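# Replace the box lid and put both apples on the plate

## Task

Set the lid back onto the box so that it closes it, and finish with both apples resting on the plate.

## Robot and tools

Robot: two six-joint arms with parallel-finger grippers, left_arm and right_arm. Their URDF root links sit at about (-0.005, +0.269, 0) m for left_arm and (-0.045, -0.342, 0) m for right_arm, each yawed about 2 degrees. A camera stand is fixed behind them. Loose objects may occasionally get a brief shove from outside.

Scene frame: origin at table-top height, midway between the nominal bases. +x points out over the table, +z up, and left_arm is on the +y side. Image left and right do not match arm names. Reported end_effector_position (metres) and end_effector_quat_wxyz use this frame. The position is the point between the finger pads, just behind the tips. Fingers point along the gripper's +z and open along its y. Printed values can be off by a few centimetres, more at long reach.

Command rows: every moving call uses rows of 14 numbers. The first 7 are for left_arm and the next 7 for right_arm, each as dx, dy, dz, rx, ry, rz, opening. The first six are an offset, not a pose. They count from that arm's current Hand target and run along that Hand target's own axes, not the scene axes. A value of 1.0 equals 0.6 m or 180 degrees, and the allowed range is -1 to 1. rx, ry, rz form a single rotation vector. Opening is absolute: +1 is fully open (about 87 mm between pads), 0 is about 43 mm, and -1 is closed. All zeros for an arm's six pose numbers re-requests its current Hand target. The opening is always a live command, so resend the present value to leave a gripper unchanged.

execute_actions(actions, cameras): actions is a list of actions. Each action is a table of up to 15 rows, one row per 1/30 s step. A shorter table repeats its last row to fill the 15 steps. Every row counts from the Hand target at the start of that action, so sending the same offset twice moves the arm twice as far. An empty list returns images and the current state. cameras takes names (cam_low, cam_left_wrist, cam_right_wrist), ["all"] or []. An unknown name makes the call invalid.

move(target, speed, blend, opening_speed, blocking, cameras) drives each gripper in a straight line. target is one 14-number row, or a list of up to 15 such rows. Every row in the list is an offset from the same starting Hand targets, not from the previous row. speed is in m/s, from 0.002 to 2.9, default 0.25; rotation is capped at twice that value in rad/s. It can be one number or one per target. blend is in metres and rounds the corners between listed targets; 0 means a full stop at each one. opening_speed is the finger rate per second on the -1..1 scale, at least 0.2. A move is capped at 10 s. It does not avoid obstacles or the other arm. Faster moves lag and stray more, and they strike harder. Route paths around an arm's own base, not close past it. blocking=false returns after about 0.5 s while motion continues.

The move: line reports how the move ended: done, off_target, moving, held or fault. limits=paced means the sent pose was clipped; limits=held means steps were withheld. done means the arm is at rest within 10 mm and 2 degrees of its target. Neither done nor off_target tells you whether anything is touching.

wait(seconds, 0 to 10) lets time run while the arms hold their commands. stop() brakes a running move. zoom_image(camera, region=[x0,y0,x1,y1]) enlarges part of the newest image from that camera; the region is at most 504x504 px. All three cameras are 672x504. read_manual gives only licence texts. finished_scene(scene) ends the scene with this scene's number and cannot be undone. Make no further calls in that reply.

Result lines: Hand target is the last commanded pose after clipping, and the next offsets count from it. Grippers often stop short of it because of friction and weight, and they sag at long reach. Re-send the missing distance as an offset, and check the tilt after each move. The controller limits commanded rotation to 40 degrees from the measured orientation per step. grip_measured gives finger position on the command scale. To hold an object, command about 0.04 below the reading at first contact. Tool commands lists the present gripper commands. Joint torques and Joint velocities are in joint order; within noise means the arm is still. Watch Motor temperatures. MOTOR HOT appears at 75 °C. At 90 °C the arm folds and stops working, and at 100 °C it collapses. Holding loads, staying stretched out or pushing against something heats the motors, even while you are thinking.

Avoid: dropping things or letting go of moving parts, anything leaving the table, and fast or hard contact with fixed or heavy objects. An arm blocked by contact keeps pushing until you command its target back past the gripper. Do not let the two grippers, housings or wrist cameras touch, and never close one gripper on the other's fingers. Avoid straining the wrist camera cables and avoid faults. Small motions near an arm's first joint axis can swing the whole arm. The goal must still hold after the robot releases everything.

Each tool is called by a JSON object that holds its "api" and its "payload".

## Session

{"api": "execute_actions", "payload": {"actions": []}}

Scene clock: 0.00 s.
left_arm: end_effector_position=(+0.2857, +0.2383, +0.2124) grip_measured=+1.000 end_effector_quat_wxyz=(+0.669, -0.079, +0.733, -0.097) | right_arm: end_effector_position=(+0.2119, -0.2307, +0.1134) grip_measured=+1.000 end_effector_quat_wxyz=(+0.489, +0.076, +0.865, +0.086)
Joint positions: left_arm=[-0.151 0.554 0.401 0.066 -0.078 -0.259 1] | right_arm=[0.641 0.842 0.475 -0.23 0.446 0.547 1]
Joint velocities: within noise
Joint torques (N m): no reading
Motor temperatures (°C): left_arm=[17 24 21 20 18 19 20] | right_arm=[17 20 20 21 17 21 18]
Heat: left arm: 24 °C; right arm: 21 °C.
Hand target: left_arm +0.2867, +0.2382, +0.2215; +0.677, -0.079, +0.725, -0.099 | right_arm +0.2122, -0.2309, +0.1153; +0.489, +0.077, +0.864, +0.086
Tool commands: left_gripper/opening=+1.0 right_gripper/opening=+1.0

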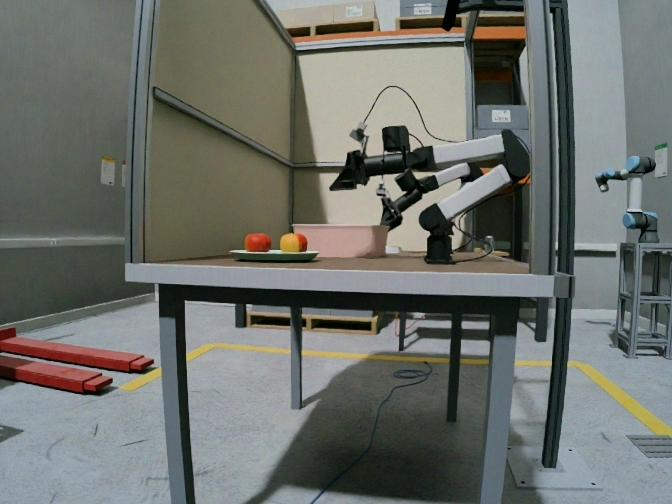

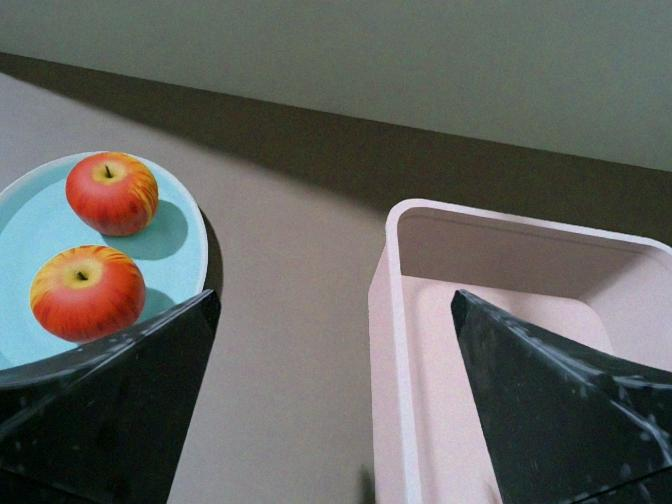

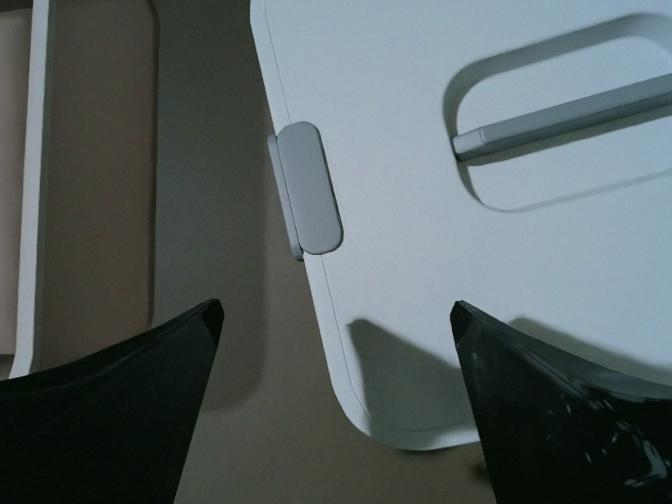

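{"api": "move", "payload": {"target": [-0.134,-0.094,-0.208,0,0,0,1,-0.262,-0.188,-0.145,0,0,0,1], "cameras": ["all"]}}

Scene clock: 28.17 s.
left_arm: end_effector_position=(+0.1667, +0.2042, +0.3117) grip_measured=+1.000 end_effector_quat_wxyz=(+0.673, -0.058, +0.730, -0.105) | right_arm: end_effector_position=(+0.2121, -0.3811, +0.2586) grip_measured=+1.000 end_effector_quat_wxyz=(+0.489, +0.082, +0.864, +0.085)
Joint positions: left_arm=[-1.591 0.53 0.996 -1.138 -1.455 -0.902 1] | right_arm=[-0.411 0.878 1.077 -0.794 -0.443 -0.016 1]
Joint torques (N m): left_arm=[0.72 4.21 7.24 1.11 -0.62 -0.1] | right_arm=[-0.46 -0.01 9.22 1.54 -0.18 -0.22]
Motor temperatures (°C): left_arm=[17 24 26 25 18 19 20] | right_arm=[17 20 24 23 17 21 18]
Heat: left arm: 26 °C; right arm: 24 °C.
Hand target: left_arm +0.1668, +0.2081, +0.3212; +0.677, -0.079, +0.725, -0.099 | right_arm +0.2119, -0.3812, +0.2651; +0.490, +0.077, +0.864, +0.086
Off the commanded pose: left_arm 0.010 m, 3 deg | right_arm 0.006 m, 1 deg.
move: off_target (left_arm)

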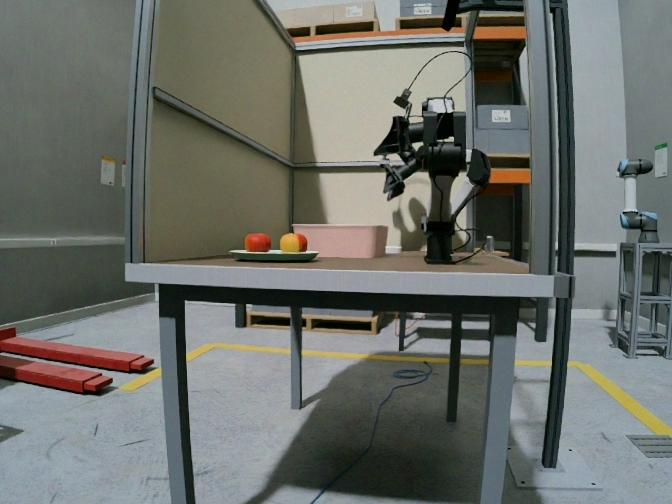

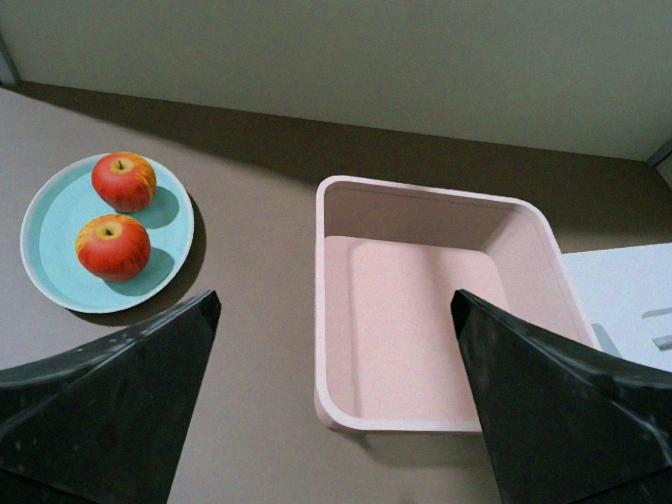

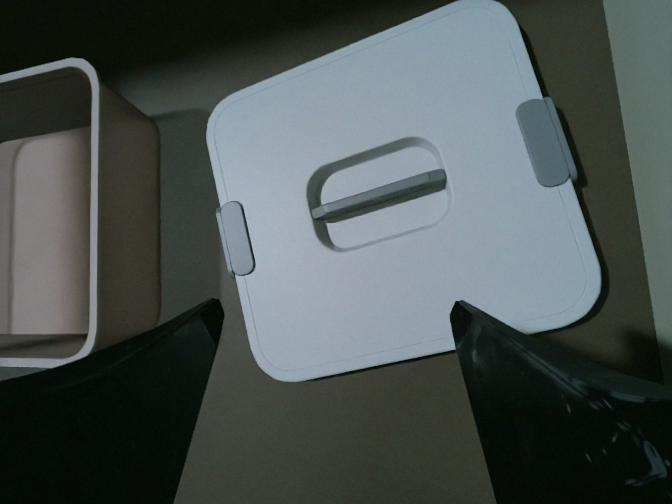

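{"api": "move", "payload": {"target": [0,0,0,0,0,0,1,0.1187,-0.0347,0.2678,0.2677,0.2270,0.3479,-0.2], "speed": 0.4, "cameras": ["cam_left_wrist","cam_right_wrist"]}}

Scene clock: 109.90 s.
left_arm: end_effector_position=(+0.1667, +0.2042, +0.3117) grip_measured=+1.000 end_effector_quat_wxyz=(+0.673, -0.058, +0.730, -0.105) | right_arm: end_effector_position=(+0.3128, -0.3733, +0.1222) grip_measured=-0.200 end_effector_quat_wxyz=(+0.016, +0.630, +0.777, +0.003)
Joint positions: left_arm=[-1.591 0.53 0.996 -1.138 -1.455 -0.902 1] | right_arm=[-0.159 1.934 1.742 -1.348 0.009 1.172 0.4]
Joint torques (N m): left_arm=[0.75 3.51 6.98 1.18 -0.65 -0.08] | right_arm=[-0.75 -7.76 8.38 0.03 0.01 0.14]
Motor temperatures (°C): left_arm=[17 25 33 24 18 19 20] | right_arm=[17 20 29 25 17 21 18]
Heat: left arm: 33 °C; right arm: 29 °C.
Hand target: left_arm +0.1680, +0.2080, +0.3212; +0.677, -0.073, +0.725, -0.105 (not the last commanded pose) | right_arm +0.3127, -0.3742, +0.1197; -0.001, +0.639, +0.769, -0.001
Off the commanded pose: left_arm 0.010 m, 3 deg | right_arm 0.002 m, 2 deg.
move: off_target (left_arm)
Images, in order (width x height): cam_left_wrist 672x504, cam_right_wrist 672x504.

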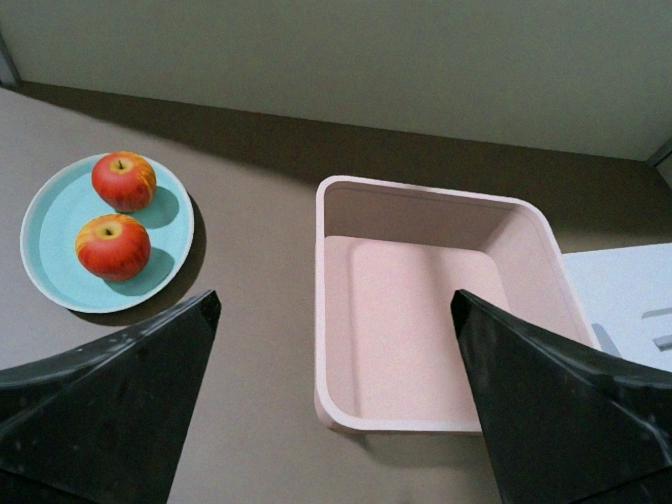

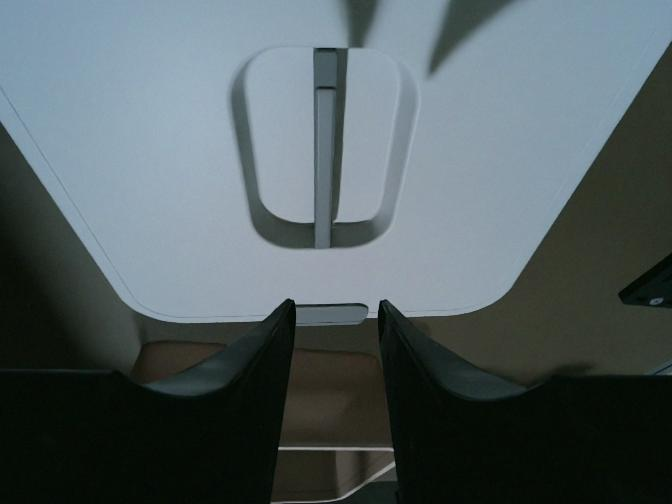

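{"api": "move", "payload": {"target": [0,0,0,0,0,0,1,0.0122,0.0095,0.058,0.008,0.0065,0.011,-0.2], "cameras": ["cam_right_wrist","cam_low"]}}

{"api": "zoom_image", "payload": {"camera": "cam_low", "region": [220, 140, 480, 280]}}

Scene clock: 140.03 s.
left_arm: end_effector_position=(+0.1667, +0.2042, +0.3117) grip_measured=+1.000 end_effector_quat_wxyz=(+0.673, -0.058, +0.730, -0.105) | right_arm: end_effector_position=(+0.3188, -0.3682, +0.0970) grip_measured=-0.200 end_effector_quat_wxyz=(+0.000, +0.647, +0.763, +0.003)
Joint positions: left_arm=[-1.591 0.53 0.996 -1.138 -1.455 -0.902 1] | right_arm=[-0.151 1.976 1.697 -1.29 -0.005 1.225 0.4]
Joint torques (N m): left_arm=[0.58 3.78 6.94 1.18 -0.66 -0.03] | right_arm=[0.27 -8.5 4.48 0.27 0.07 0.09]
Heat: left arm: 33 °C; right arm: 28 °C.
Hand target: left_arm +0.1680, +0.2080, +0.3212; +0.677, -0.073, +0.725, -0.105 | right_arm +0.3170, -0.3660, +0.0850; -0.016, +0.652, +0.758, -0.004
Off the commanded pose: left_arm 0.010 m, 2 deg | right_arm 0.012 m, 2 deg.
move: off_target (right_arm)
Images, in order (width x height): cam_low 672x504, cam_right_wrist 672x504.

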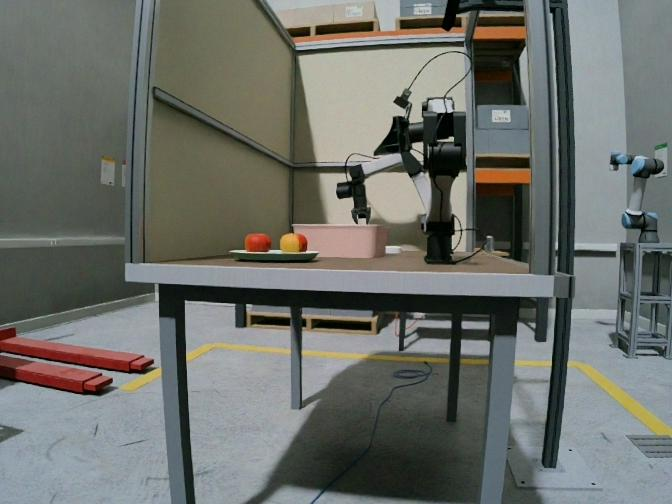

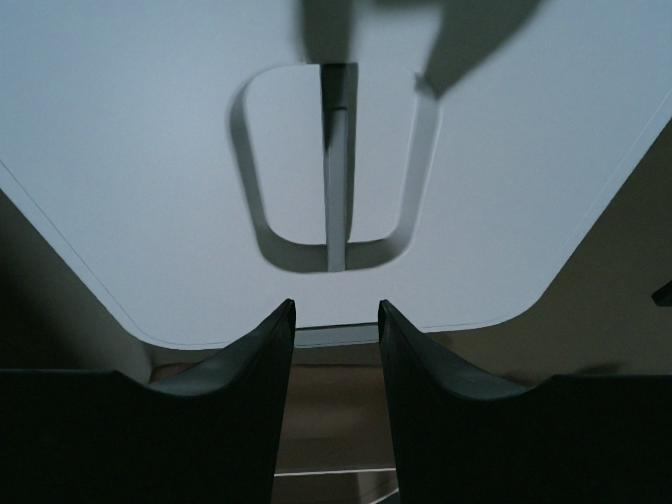

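Scaled by 1.938 from the camera's 672x504 image, which has a finer 960x720 frame.

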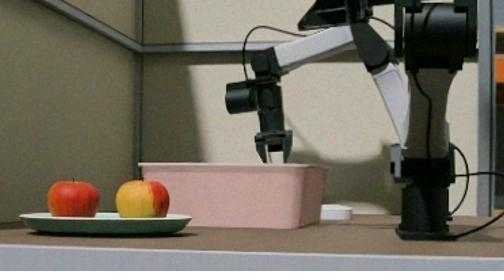

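{"api": "move", "payload": {"target": [0,0,0,0,0,0,1,0.0115,0.0018,0.083,0,0,0,-0.2], "speed": 0.12, "cameras": ["cam_right_wrist","cam_low"]}}

{"api": "zoom_image", "payload": {"camera": "cam_low", "region": [280, 160, 460, 280]}}

Scene clock: 158.73 s.
left_arm: end_effector_position=(+0.1667, +0.2042, +0.3117) grip_measured=+1.000 end_effector_quat_wxyz=(+0.673, -0.058, +0.730, -0.105) | right_arm: end_effector_position=(+0.3189, -0.3606, +0.0475) grip_measured=-0.200 end_effector_quat_wxyz=(-0.001, +0.648, +0.762, +0.003)
Joint positions: left_arm=[-1.591 0.53 0.996 -1.138 -1.455 -0.902 1] | right_arm=[-0.132 1.998 1.53 -1.101 -0.007 1.247 0.4]
Joint torques (N m): left_arm=[0.58 3.77 7.06 1.2 -0.59 -0.08] | right_arm=[0.25 -8.54 4.74 0.32 0.09 0.11]
Motor temperatures (°C): left_arm=[17 25 34 24 18 19 20] | right_arm=[17 25 27 23 17 21 18]
Heat: left arm: 34 °C; right arm: 27 °C.
Hand target: left_arm +0.1680, +0.2080, +0.3212; +0.677, -0.073, +0.725, -0.105 | right_arm +0.3155, -0.3582, +0.0353; -0.016, +0.652, +0.758, -0.004
Off the commanded pose: left_arm 0.010 m, 2 deg | right_arm 0.013 m, 2 deg.
move: off_target (right_arm)
Images, in order (width x height): cam_low 672x504, cam_right_wrist 672x504.

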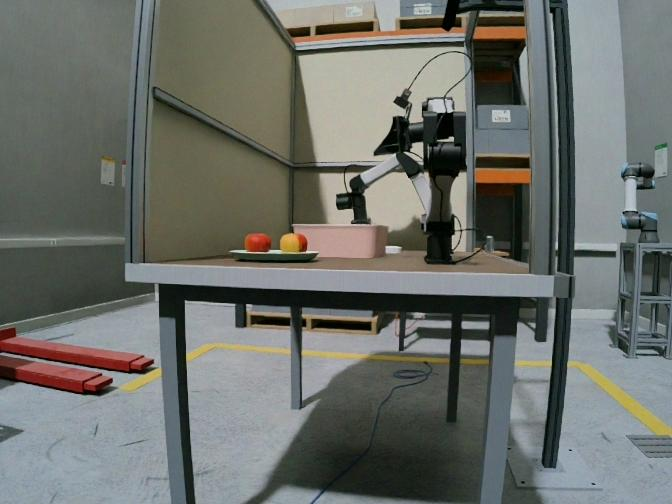

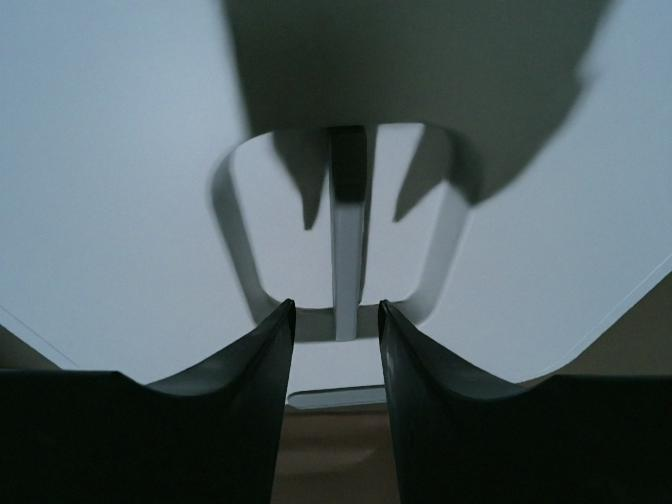

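Scaled by 2.800 from the camera's 672x504 image, which has a finer 960x720 frame.

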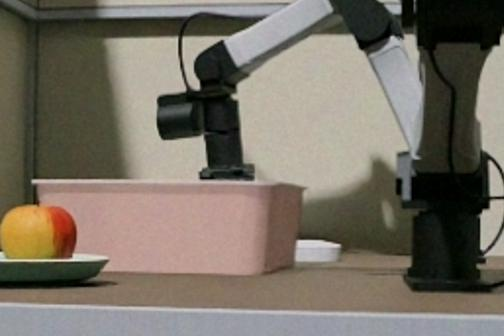

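{"api": "move", "payload": {"target": [0,0,0,0,0,0,1,0.0135,-0.003,0.04,0,0,0,-0.2], "speed": 0.06, "cameras": ["cam_right_wrist"]}}

Scene clock: 167.20 s.
left_arm: end_effector_position=(+0.1667, +0.2042, +0.3117) grip_measured=+1.000 end_effector_quat_wxyz=(+0.673, -0.058, +0.730, -0.105) | right_arm: end_effector_position=(+0.3173, -0.3531, +0.0248) grip_measured=-0.200 end_effector_quat_wxyz=(+0.001, +0.648, +0.761, +0.005)
Joint positions: left_arm=[-1.591 0.53 0.996 -1.138 -1.455 -0.902 1] | right_arm=[-0.113 2.006 1.448 -1.006 -0.007 1.267 0.4]
Joint torques (N m): left_arm=[0.8 3.73 7.08 1.17 -0.6 -0.09] | right_arm=[0.31 -8.14 4.05 0.28 0.08 0.1]
Heat: left arm: 34 °C; right arm: 26 °C.
Hand target: left_arm +0.1680, +0.2080, +0.3212; +0.677, -0.073, +0.725, -0.105 | right_arm +0.3119, -0.3501, +0.0116; -0.016, +0.652, +0.758, -0.004
Off the commanded pose: left_arm 0.010 m, 2 deg | right_arm 0.015 m, 2 deg.
move: off_target (right_arm)
Images, in order (width x height): cam_right_wrist 672x504.

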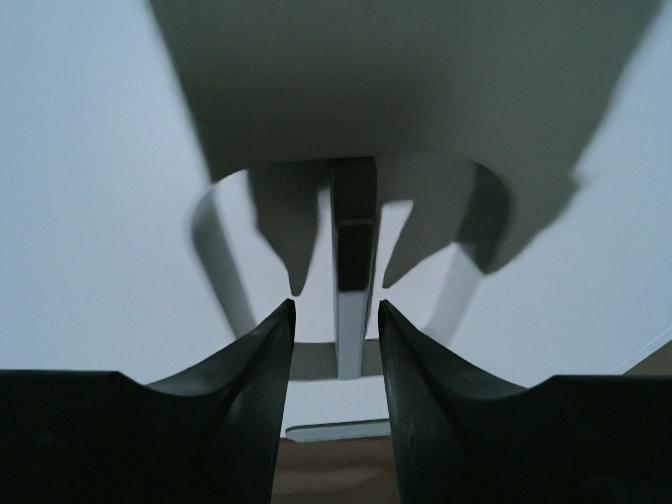

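{"api": "move", "payload": {"target": [0,0,0,0,0,0,1,-0.002,-0.005,0,0,0,0,-0.95], "opening_speed": 0.6, "cameras": ["cam_right_wrist"]}}

Scene clock: 176.50 s.
left_arm: end_effector_position=(+0.1667, +0.2042, +0.3117) grip_measured=+1.000 end_effector_quat_wxyz=(+0.673, -0.058, +0.730, -0.105) | right_arm: end_effector_position=(+0.3152, -0.3525, +0.0221) grip_measured=-0.655 end_effector_quat_wxyz=(-0.001, +0.648, +0.761, +0.004)
Joint positions: left_arm=[-1.591 0.53 0.996 -1.138 -1.455 -0.902 1] | right_arm=[-0.113 2.006 1.436 -0.999 -0.009 1.267 0.172]
Joint torques (N m): left_arm=[0.7 3.63 7.25 1.18 -0.66 -0.05] | right_arm=[-0.03 -9.05 4.25 0.28 0.14 0.07]
Heat: left arm: 34 °C; right arm: 25 °C.
Hand target: left_arm +0.1680, +0.2080, +0.3212; +0.677, -0.073, +0.725, -0.105 | right_arm +0.3092, -0.3517, +0.0117; -0.016, +0.652, +0.758, -0.004
Off the commanded pose: left_arm 0.010 m, 2 deg | right_arm 0.012 m, 2 deg.
move: off_target (right_arm)
Images, in order (width x height): cam_right_wrist 672x504.

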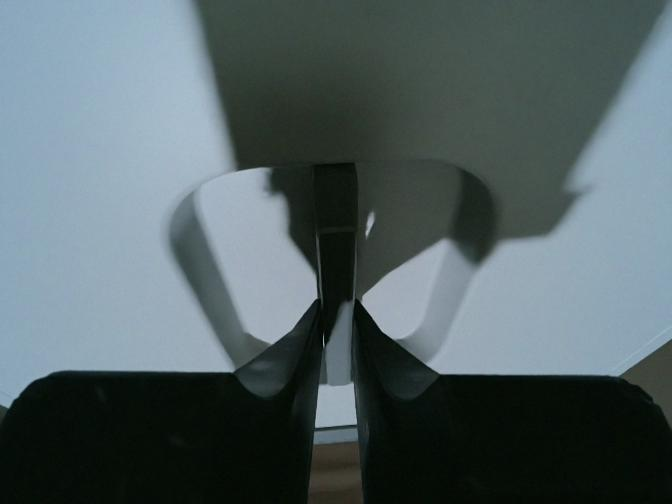

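{"api": "move", "payload": {"target": [0,0,0,0,0,0,1,0,0,-0.26,0,0,0,-0.95], "speed": 0.12, "cameras": ["all"]}}

Scene clock: 187.53 s.
left_arm: end_effector_position=(+0.1667, +0.2042, +0.3117) grip_measured=+1.000 end_effector_quat_wxyz=(+0.673, -0.058, +0.730, -0.105) | right_arm: end_effector_position=(+0.3191, -0.3531, +0.1491) grip_measured=-0.663 end_effector_quat_wxyz=(-0.011, +0.648, +0.761, -0.002)
Joint positions: left_arm=[-1.591 0.53 0.996 -1.138 -1.455 -0.902 1] | right_arm=[-0.113 2.006 1.945 -1.53 -0.009 1.267 0.168]
Joint torques (N m): left_arm=[0.59 3.77 7.12 1.22 -0.57 -0.1] | right_arm=[-0.7 -13.75 8.01 -0.18 0.09 -0.02]
Heat: left arm: 34 °C; right arm: 26 °C.
Hand target: left_arm +0.1680, +0.2080, +0.3212; +0.677, -0.073, +0.725, -0.105 | right_arm +0.3137, -0.3542, +0.1676; -0.016, +0.652, +0.758, -0.004
Off the commanded pose: left_arm 0.010 m, 2 deg | right_arm 0.019 m, 1 deg.
joint sent to its limit (right arm) — joint 4 (wrist pitch), lower limit. The joint targets still meet the commanded pose.
move: off_target (right_arm)

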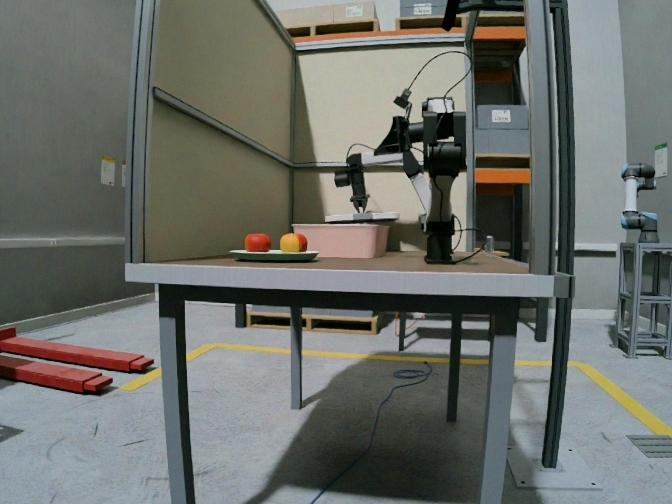

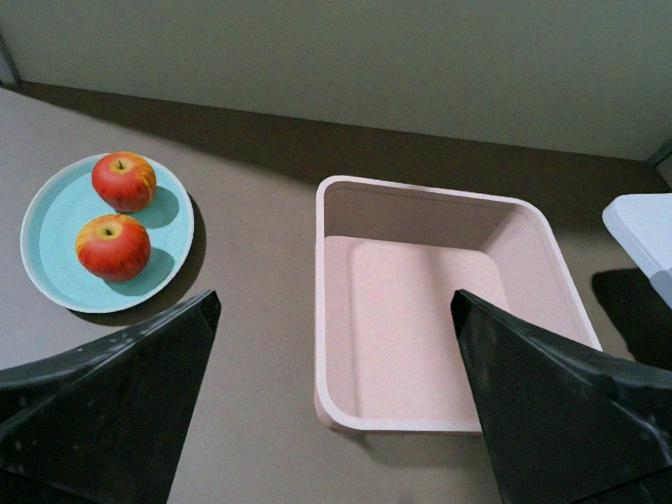

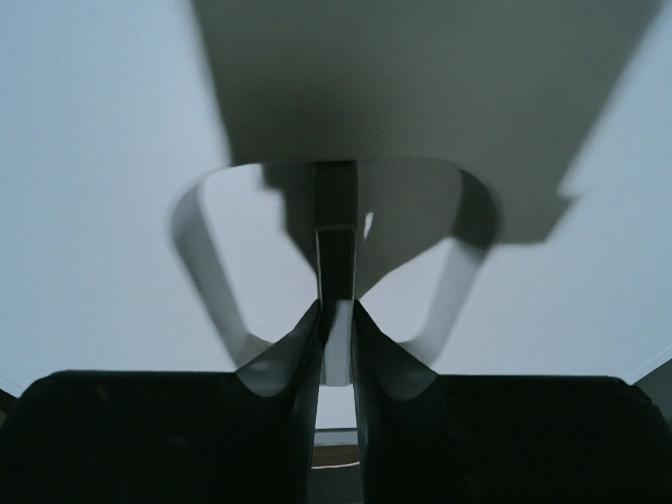

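{"api": "move", "payload": {"target": [0,0,0,0,0,0,1,0.589,0.0375,-0.015,0,0,0.054,-0.95], "speed": 0.22, "cameras": ["all"]}}

{"api": "zoom_image", "payload": {"camera": "cam_low", "region": [260, 170, 440, 280]}}

Scene clock: 206.10 s.
left_arm: end_effector_position=(+0.1667, +0.2042, +0.3117) grip_measured=+1.000 end_effector_quat_wxyz=(+0.673, -0.058, +0.730, -0.105) | right_arm: end_effector_position=(+0.2861, -0.0007, +0.1840) grip_measured=-0.663 end_effector_quat_wxyz=(-0.028, +0.634, +0.767, +0.098)
Joint positions: left_arm=[-1.591 0.53 0.996 -1.138 -1.455 -0.902 1] | right_arm=[0.721 2.195 2.336 -1.53 -0.092 2.08 0.168]
Joint torques (N m): left_arm=[0.61 3.56 7.13 1.2 -0.59 -0.07] | right_arm=[-0.2 -10.58 8.72 0.12 -0.09 0.03]
Heat: left arm: 35 °C; right arm: 29 °C.
Hand target: left_arm +0.1680, +0.2080, +0.3212; +0.677, -0.073, +0.725, -0.105 | right_arm +0.2838, -0.0016, +0.1828; -0.016, +0.714, +0.700, -0.005
Off the commanded pose: left_arm 0.010 m, 2 deg | right_arm 0.003 m, 17 deg.
joint sent to its limit (right arm) — joint 4 (wrist pitch), lower limit; joint 6 (wrist roll), upper limit. The joint targets are off in orientation, not in position.
move: off_target (right_arm)

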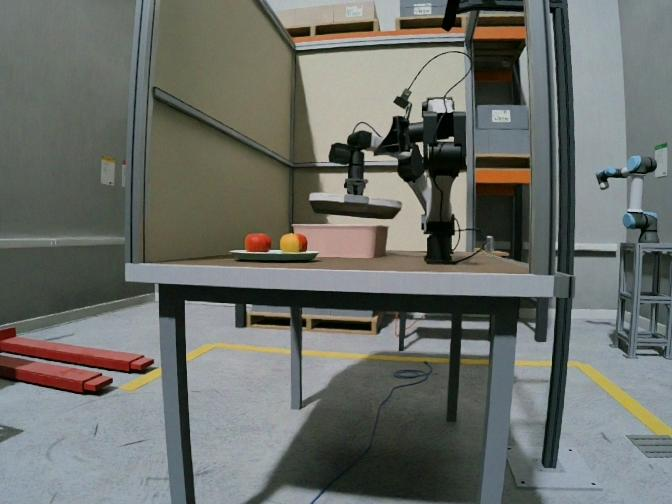

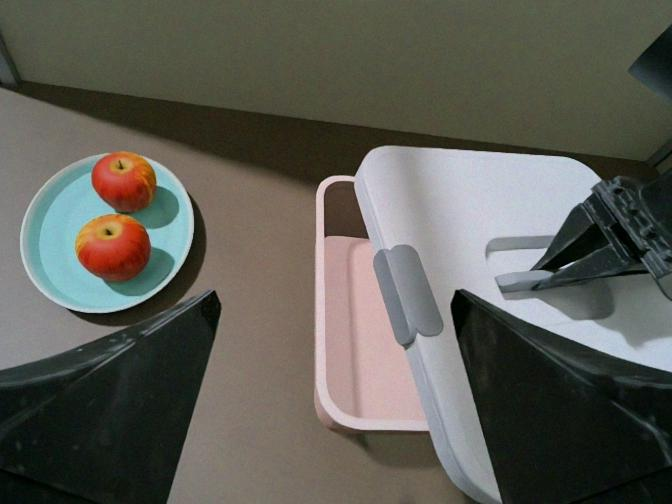

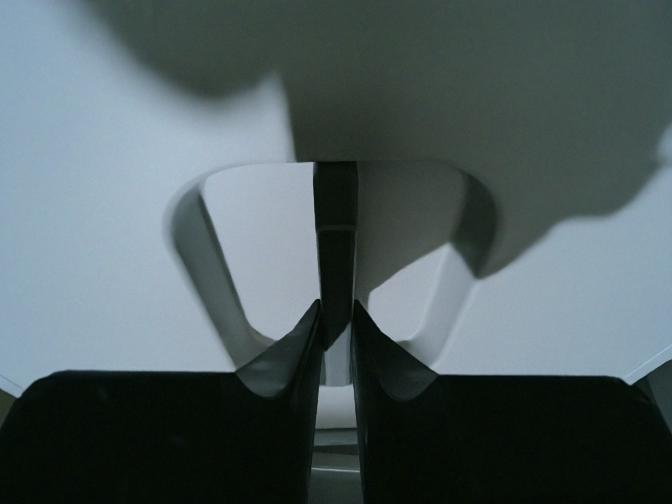

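Scaled by 2.800 from the camera's 672x504 image, which has a finer 960x720 frame.

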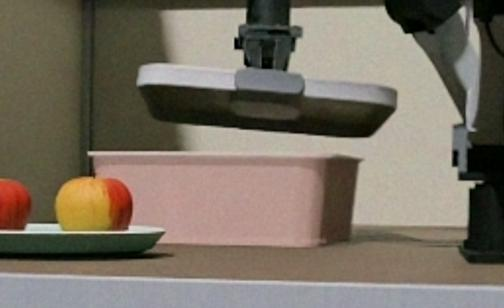

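{"api": "move", "payload": {"target": [[0,0,0,0,0,0,1,0,0,0.02,0,0,-0.5,-0.95],[0,0,0,0,0,0,1,0,0,0.02,0,0,-0.998,-0.95]], "speed": 0.35, "blend": 0.03, "cameras": ["all"]}}

{"api": "zoom_image", "payload": {"camera": "cam_low", "region": [260, 170, 440, 280]}}

Scene clock: 251.70 s.
left_arm: end_effector_position=(+0.1667, +0.2042, +0.3117) grip_measured=+1.000 end_effector_quat_wxyz=(+0.673, -0.058, +0.730, -0.105) | right_arm: end_effector_position=(+0.2919, +0.0069, +0.1716) grip_measured=-0.663 end_effector_quat_wxyz=(-0.164, +0.689, -0.705, -0.028)
Joint positions: left_arm=[-1.591 0.53 0.996 -1.138 -1.455 -0.902 1] | right_arm=[0.877 2.404 2.693 -1.527 -0.031 -0.696 0.168]
Joint torques (N m): left_arm=[0.77 3.64 7.02 1.19 -0.55 -0.1] | right_arm=[0.66 -15.09 4.74 0.52 0.09 -0.18]
Motor temperatures (°C): left_arm=[17 25 35 25 18 19 20] | right_arm=[17 33 28 22 17 21 19]
Heat: left arm: 35 °C; right arm: 33 °C.
Hand target: left_arm +0.1680, +0.2080, +0.3212; +0.677, -0.073, +0.725, -0.105 | right_arm +0.2834, -0.0013, +0.1710; +0.005, +0.697, -0.716, -0.016
Off the commanded pose: left_arm 0.010 m, 2 deg | right_arm 0.012 m, 20 deg.
joint sent to its limit (right arm) — joint 4 (wrist pitch), lower limit. The joint targets are off in orientation, not in position.
move: off_target (right_arm)

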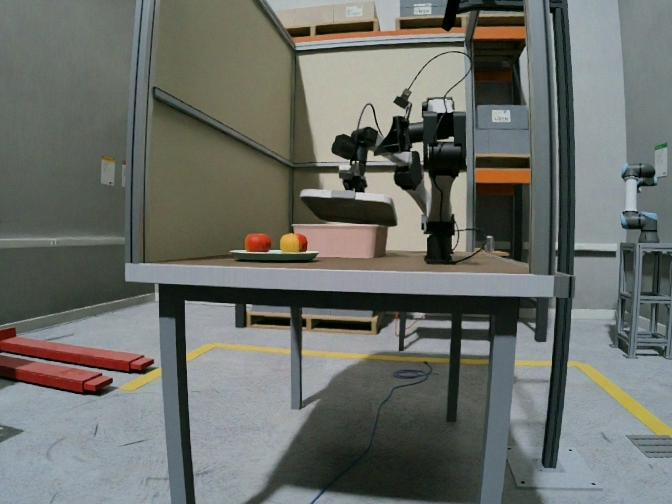

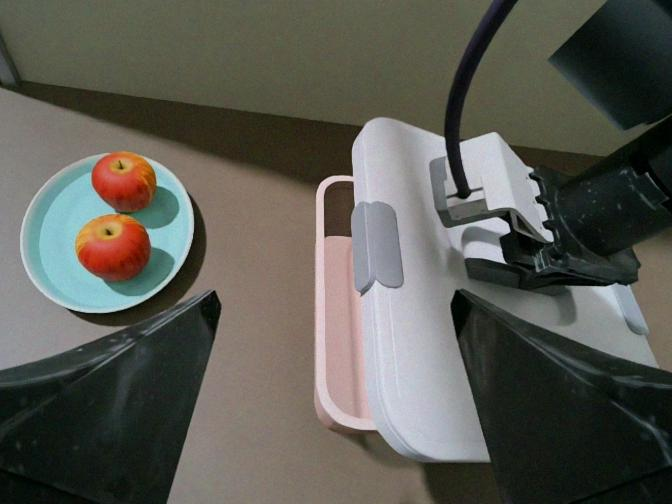

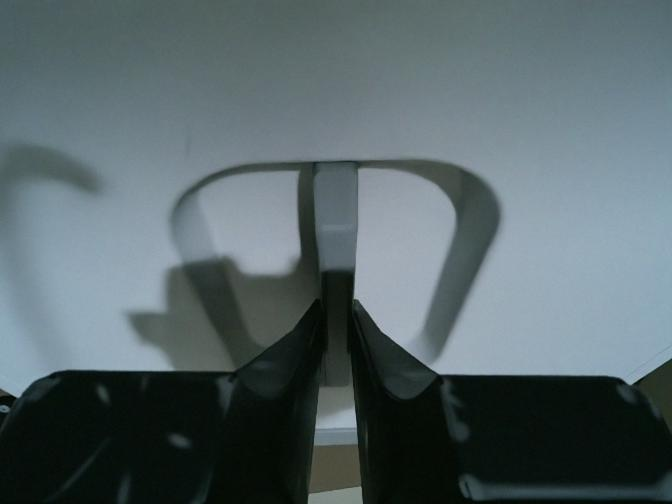

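Scaled by 2.800 from the camera's 672x504 image, which has a finer 960x720 frame.

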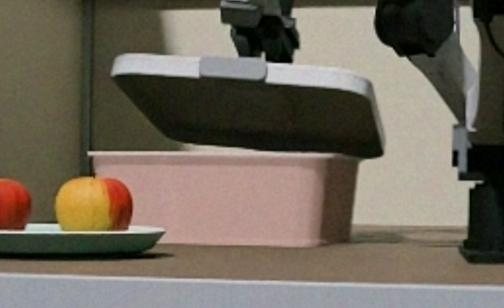

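{"api": "move", "payload": {"target": [[0,0,0,0,0,0,1,0.6125,-0.065,-0.005,0,0,0,-0.95],[0.234,0.1175,0.2005,-0.414,0.303,-0.345,-1,0.6125,-0.065,-0.005,0,0,0,-0.95]], "speed": [0.22,0.35], "cameras": ["all"]}}

Scene clock: 322.80 s.
left_arm: end_effector_position=(+0.2750, +0.2346, +0.1521) grip_measured=-0.965 end_effector_quat_wxyz=(+0.002, +0.700, -0.714, -0.009) | right_arm: end_effector_position=(+0.3238, -0.3696, +0.1527) grip_measured=-0.668 end_effector_quat_wxyz=(-0.004, +0.692, -0.722, -0.011)
Joint positions: left_arm=[-0.016 1.623 1.482 -1.445 -0.01 -1.53 0.018] | right_arm=[0.058 1.982 1.931 -1.53 -0.022 -1.502 0.166]
Joint torques (N m): left_arm=[0.7 -7.01 7.97 0.11 0.01 -0.13] | right_arm=[0.24 -14.37 5.86 -0.11 0.06 -0.16]
Motor temperatures (°C): left_arm=[17 25 36 25 18 19 20] | right_arm=[17 42 25 22 17 21 19]
Heat: left arm: 36 °C; right arm: 42 °C.
Hand target: left_arm +0.2803, +0.2348, +0.1605; +0.000, +0.707, -0.707, +0.000 | right_arm +0.3126, -0.3698, +0.1673; +0.005, +0.697, -0.716, -0.016
Off the commanded pose: left_arm 0.010 m, 2 deg | right_arm 0.018 m, 1 deg.
joint sent to its limit (right arm) — joint 4 (wrist pitch), lower limit. The joint targets still meet the commanded pose.
move: off_target (right_arm)

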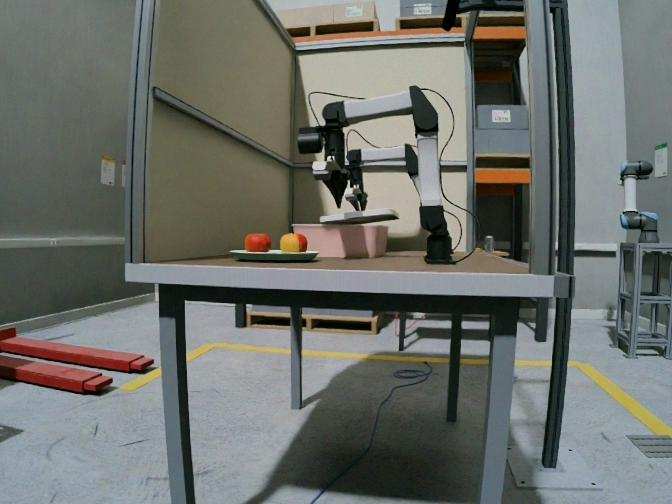

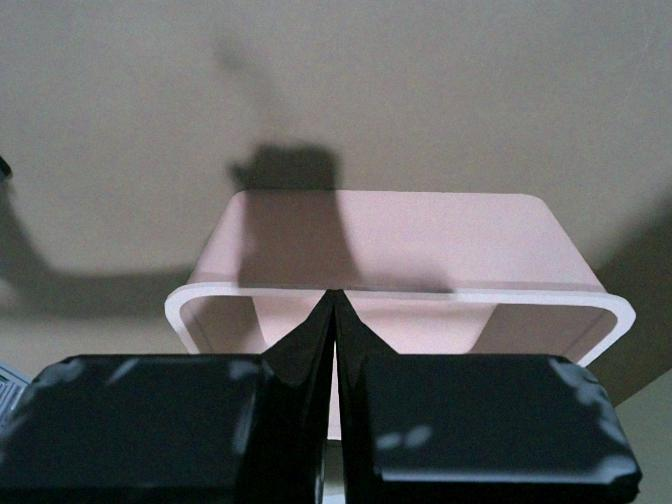

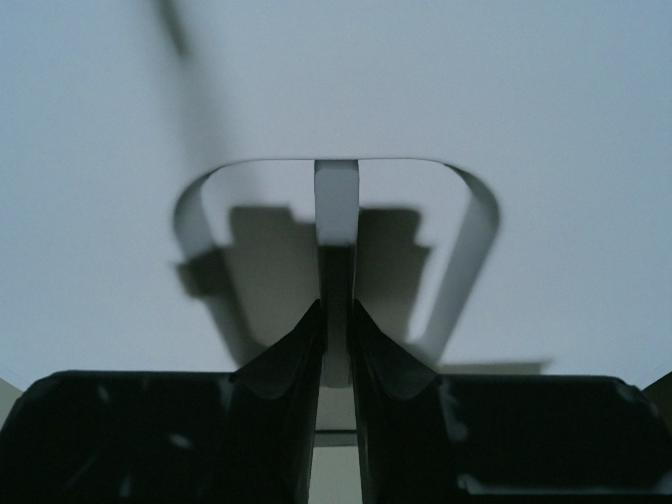

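{"api": "move", "payload": {"target": [[0,-0.033,0.1625,0,0,0,-1,0.017,0.058,-0.02,0,0,0,-0.95],[0.458,-0.033,0.1625,0,0,0,-1,0.017,0.058,-0.02,0,0,0,-0.95]], "speed": [0.2,0.08], "cameras": ["all"]}}

{"api": "zoom_image", "payload": {"camera": "cam_low", "region": [260, 130, 460, 280]}}

Scene clock: 347.63 s.
left_arm: end_effector_position=(+0.2991, -0.0318, +0.0578) grip_measured=-0.965 end_effector_quat_wxyz=(-0.025, -0.649, +0.761, -0.003) | right_arm: end_effector_position=(+0.2927, -0.3761, +0.1688) grip_measured=-0.668 end_effector_quat_wxyz=(-0.010, +0.695, -0.719, -0.006)
Joint positions: left_arm=[-0.71 2.111 1.733 -1.197 0.05 -2.086 0.018] | right_arm=[0.042 1.842 1.808 -1.53 -0.022 -1.526 0.166]
Joint torques (N m): left_arm=[-0.83 -10.97 7.94 0.09 0.11 -0.07] | right_arm=[-0.35 -13.26 4.82 -0.13 0.06 -0.18]
Heat: left arm: 35 °C; right arm: 43 °C.
Hand target: left_arm +0.2999, -0.0400, +0.0631; +0.000, -0.707, +0.707, +0.000 | right_arm +0.2779, -0.3792, +0.1803; +0.005, +0.697, -0.716, -0.016
Off the commanded pose: left_arm 0.010 m, 9 deg | right_arm 0.019 m, 2 deg.
joint sent to its limit (left arm) — joint 6 (wrist roll), lower limit. The joint targets are off in orientation, not in position.
joint sent to its limit (right arm) — joint 4 (wrist pitch), lower limit. The joint targets still meet the commanded pose.
move: off_target (left_arm, right_arm)

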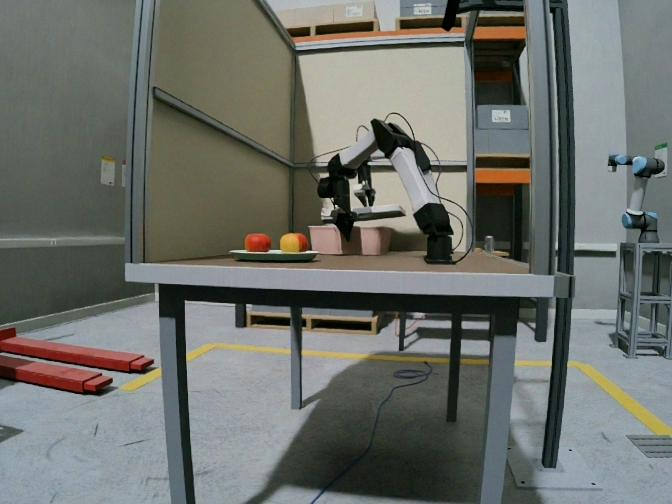

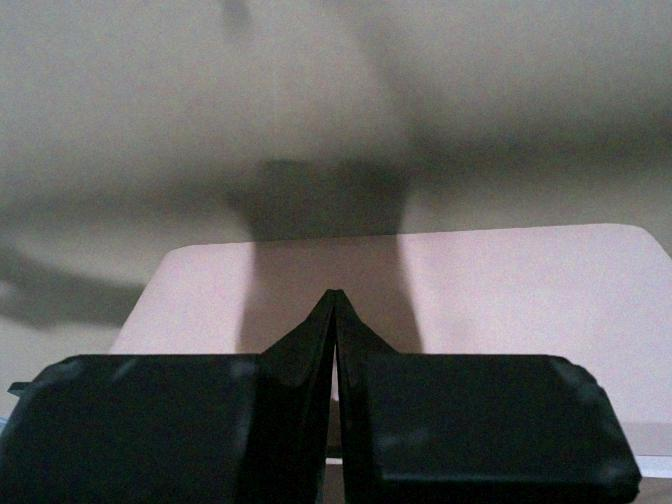

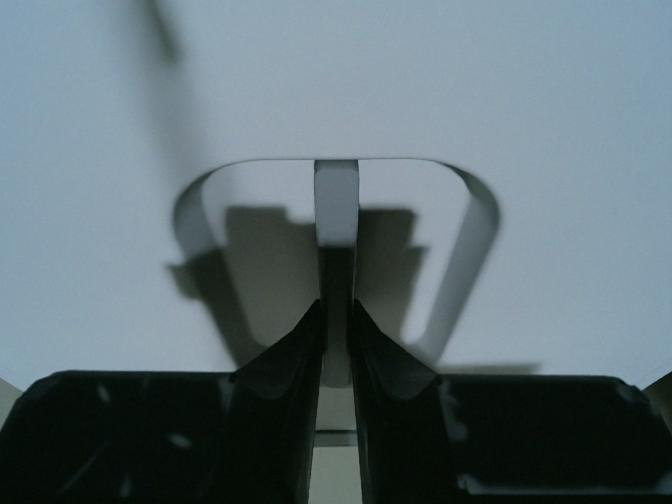

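Scaled by 2.520 from the camera's 672x504 image, which has a finer 960x720 frame.

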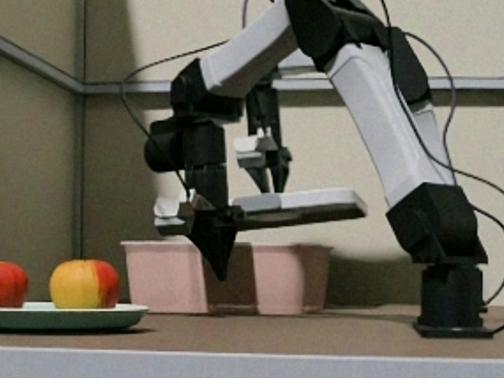

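{"api": "move", "payload": {"target": [[-0.2,0,-0.08,0,0,0,-1,0,0,0,0,0,0,-0.95],[-0.317,0.167,-0.445,0.414,-0.303,0.345,-1,0,0,0,0,0,0,-0.95]], "speed": 0.35, "blend": 0.05, "cameras": ["cam_left_wrist"]}}

Scene clock: 370.83 s.
left_arm: end_effector_position=(+0.1994, +0.1524, +0.3317) grip_measured=-0.965 end_effector_quat_wxyz=(+0.676, -0.076, +0.726, -0.100) | right_arm: end_effector_position=(+0.2927, -0.3761, +0.1688) grip_measured=-0.668 end_effector_quat_wxyz=(-0.010, +0.695, -0.719, -0.006)
Joint positions: left_arm=[-1.29 0.654 0.921 -0.449 -1.205 -0.422 0.018] | right_arm=[0.042 1.842 1.808 -1.53 -0.022 -1.526 0.166]
Joint torques (N m): left_arm=[0.51 0.34 4.36 1.86 -0.01 0.1] | right_arm=[-0.16 -13.41 4.62 -0.14 0.06 -0.14]
Heat: left arm: 35 °C; right arm: 41 °C.
Hand target: left_arm +0.1998, +0.1504, +0.3300; +0.677, -0.073, +0.725, -0.105 | right_arm +0.2779, -0.3792, +0.1803; +0.005, +0.697, -0.716, -0.016
Off the commanded pose: left_arm 0.003 m, 1 deg | right_arm 0.019 m, 2 deg.
joint sent to its limit (right arm) — joint 4 (wrist pitch), lower limit. The joint targets still meet the commanded pose.
move: off_target (right_arm)
Images, in order (width x height): cam_left_wrist 672x504.

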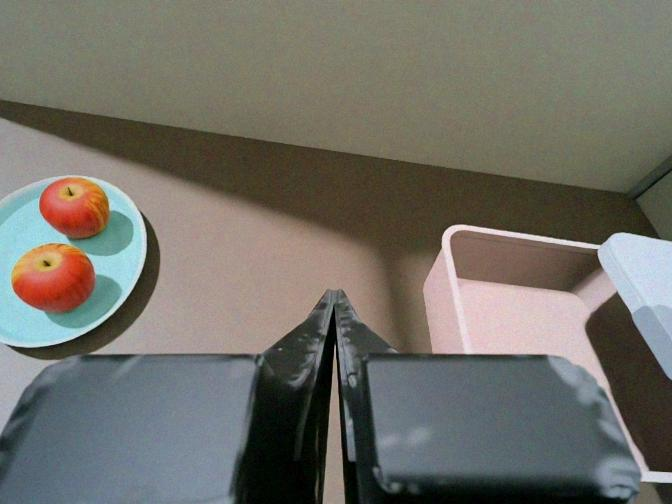

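{"api": "move", "payload": {"target": [0,0,0,0,0,0,-1,-0.322,0.011,0.022,0,0,0,-0.95], "speed": 0.2, "cameras": ["all"]}}

{"api": "zoom_image", "payload": {"camera": "cam_low", "region": [280, 170, 440, 270]}}

Scene clock: 400.43 s.
left_arm: end_effector_position=(+0.1994, +0.1523, +0.3318) grip_measured=-0.965 end_effector_quat_wxyz=(+0.677, -0.076, +0.726, -0.101) | right_arm: end_effector_position=(+0.2780, -0.1832, +0.1682) grip_measured=-0.668 end_effector_quat_wxyz=(-0.028, +0.703, -0.711, -0.006)
Joint positions: left_arm=[-1.29 0.654 0.921 -0.448 -1.205 -0.421 0.018] | right_arm=[0.574 1.973 1.984 -1.53 -0.024 -1.016 0.166]
Joint torques (N m): left_arm=[0.29 -0.01 4.45 1.78 0.01 0.15] | right_arm=[-0.4 -8.91 8.58 -0.01 0.01 0.03]
Heat: left arm: 33 °C; right arm: 40 °C.
Hand target: left_arm +0.1998, +0.1504, +0.3300; +0.677, -0.073, +0.725, -0.105 | right_arm +0.2762, -0.1857, +0.1700; +0.005, +0.697, -0.716, -0.016
Off the commanded pose: left_arm 0.003 m, 1 deg | right_arm 0.004 m, 4 deg.
joint sent to its limit (right arm) — joint 4 (wrist pitch), lower limit. The joint targets are off in orientation, not in position.
move: off_target (right_arm)

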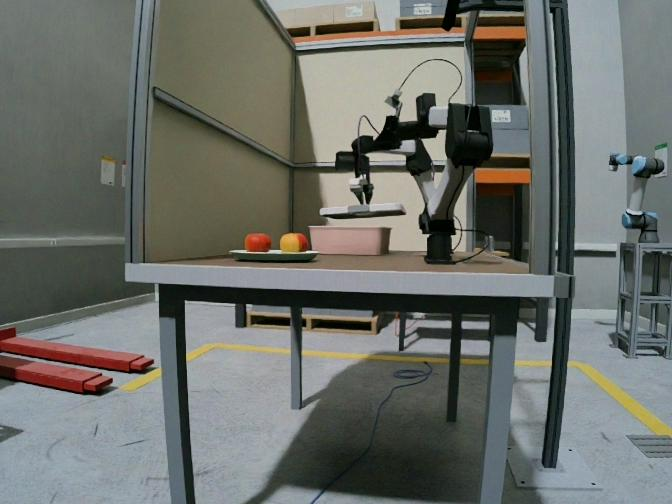

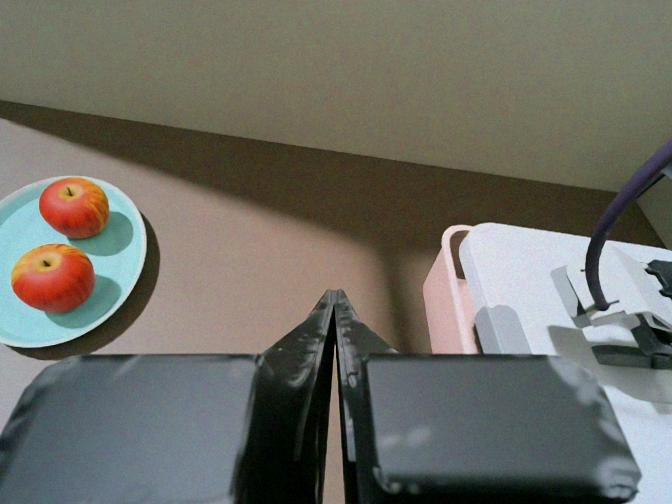

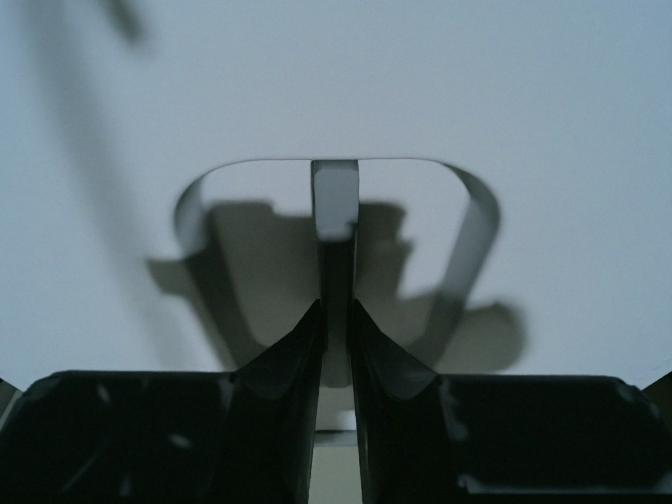

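Scaled by 3.150 from the camera's 672x504 image, which has a finer 960x720 frame.

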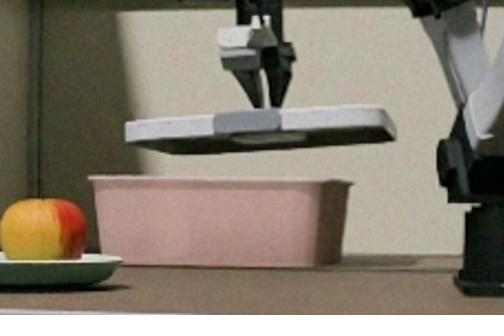

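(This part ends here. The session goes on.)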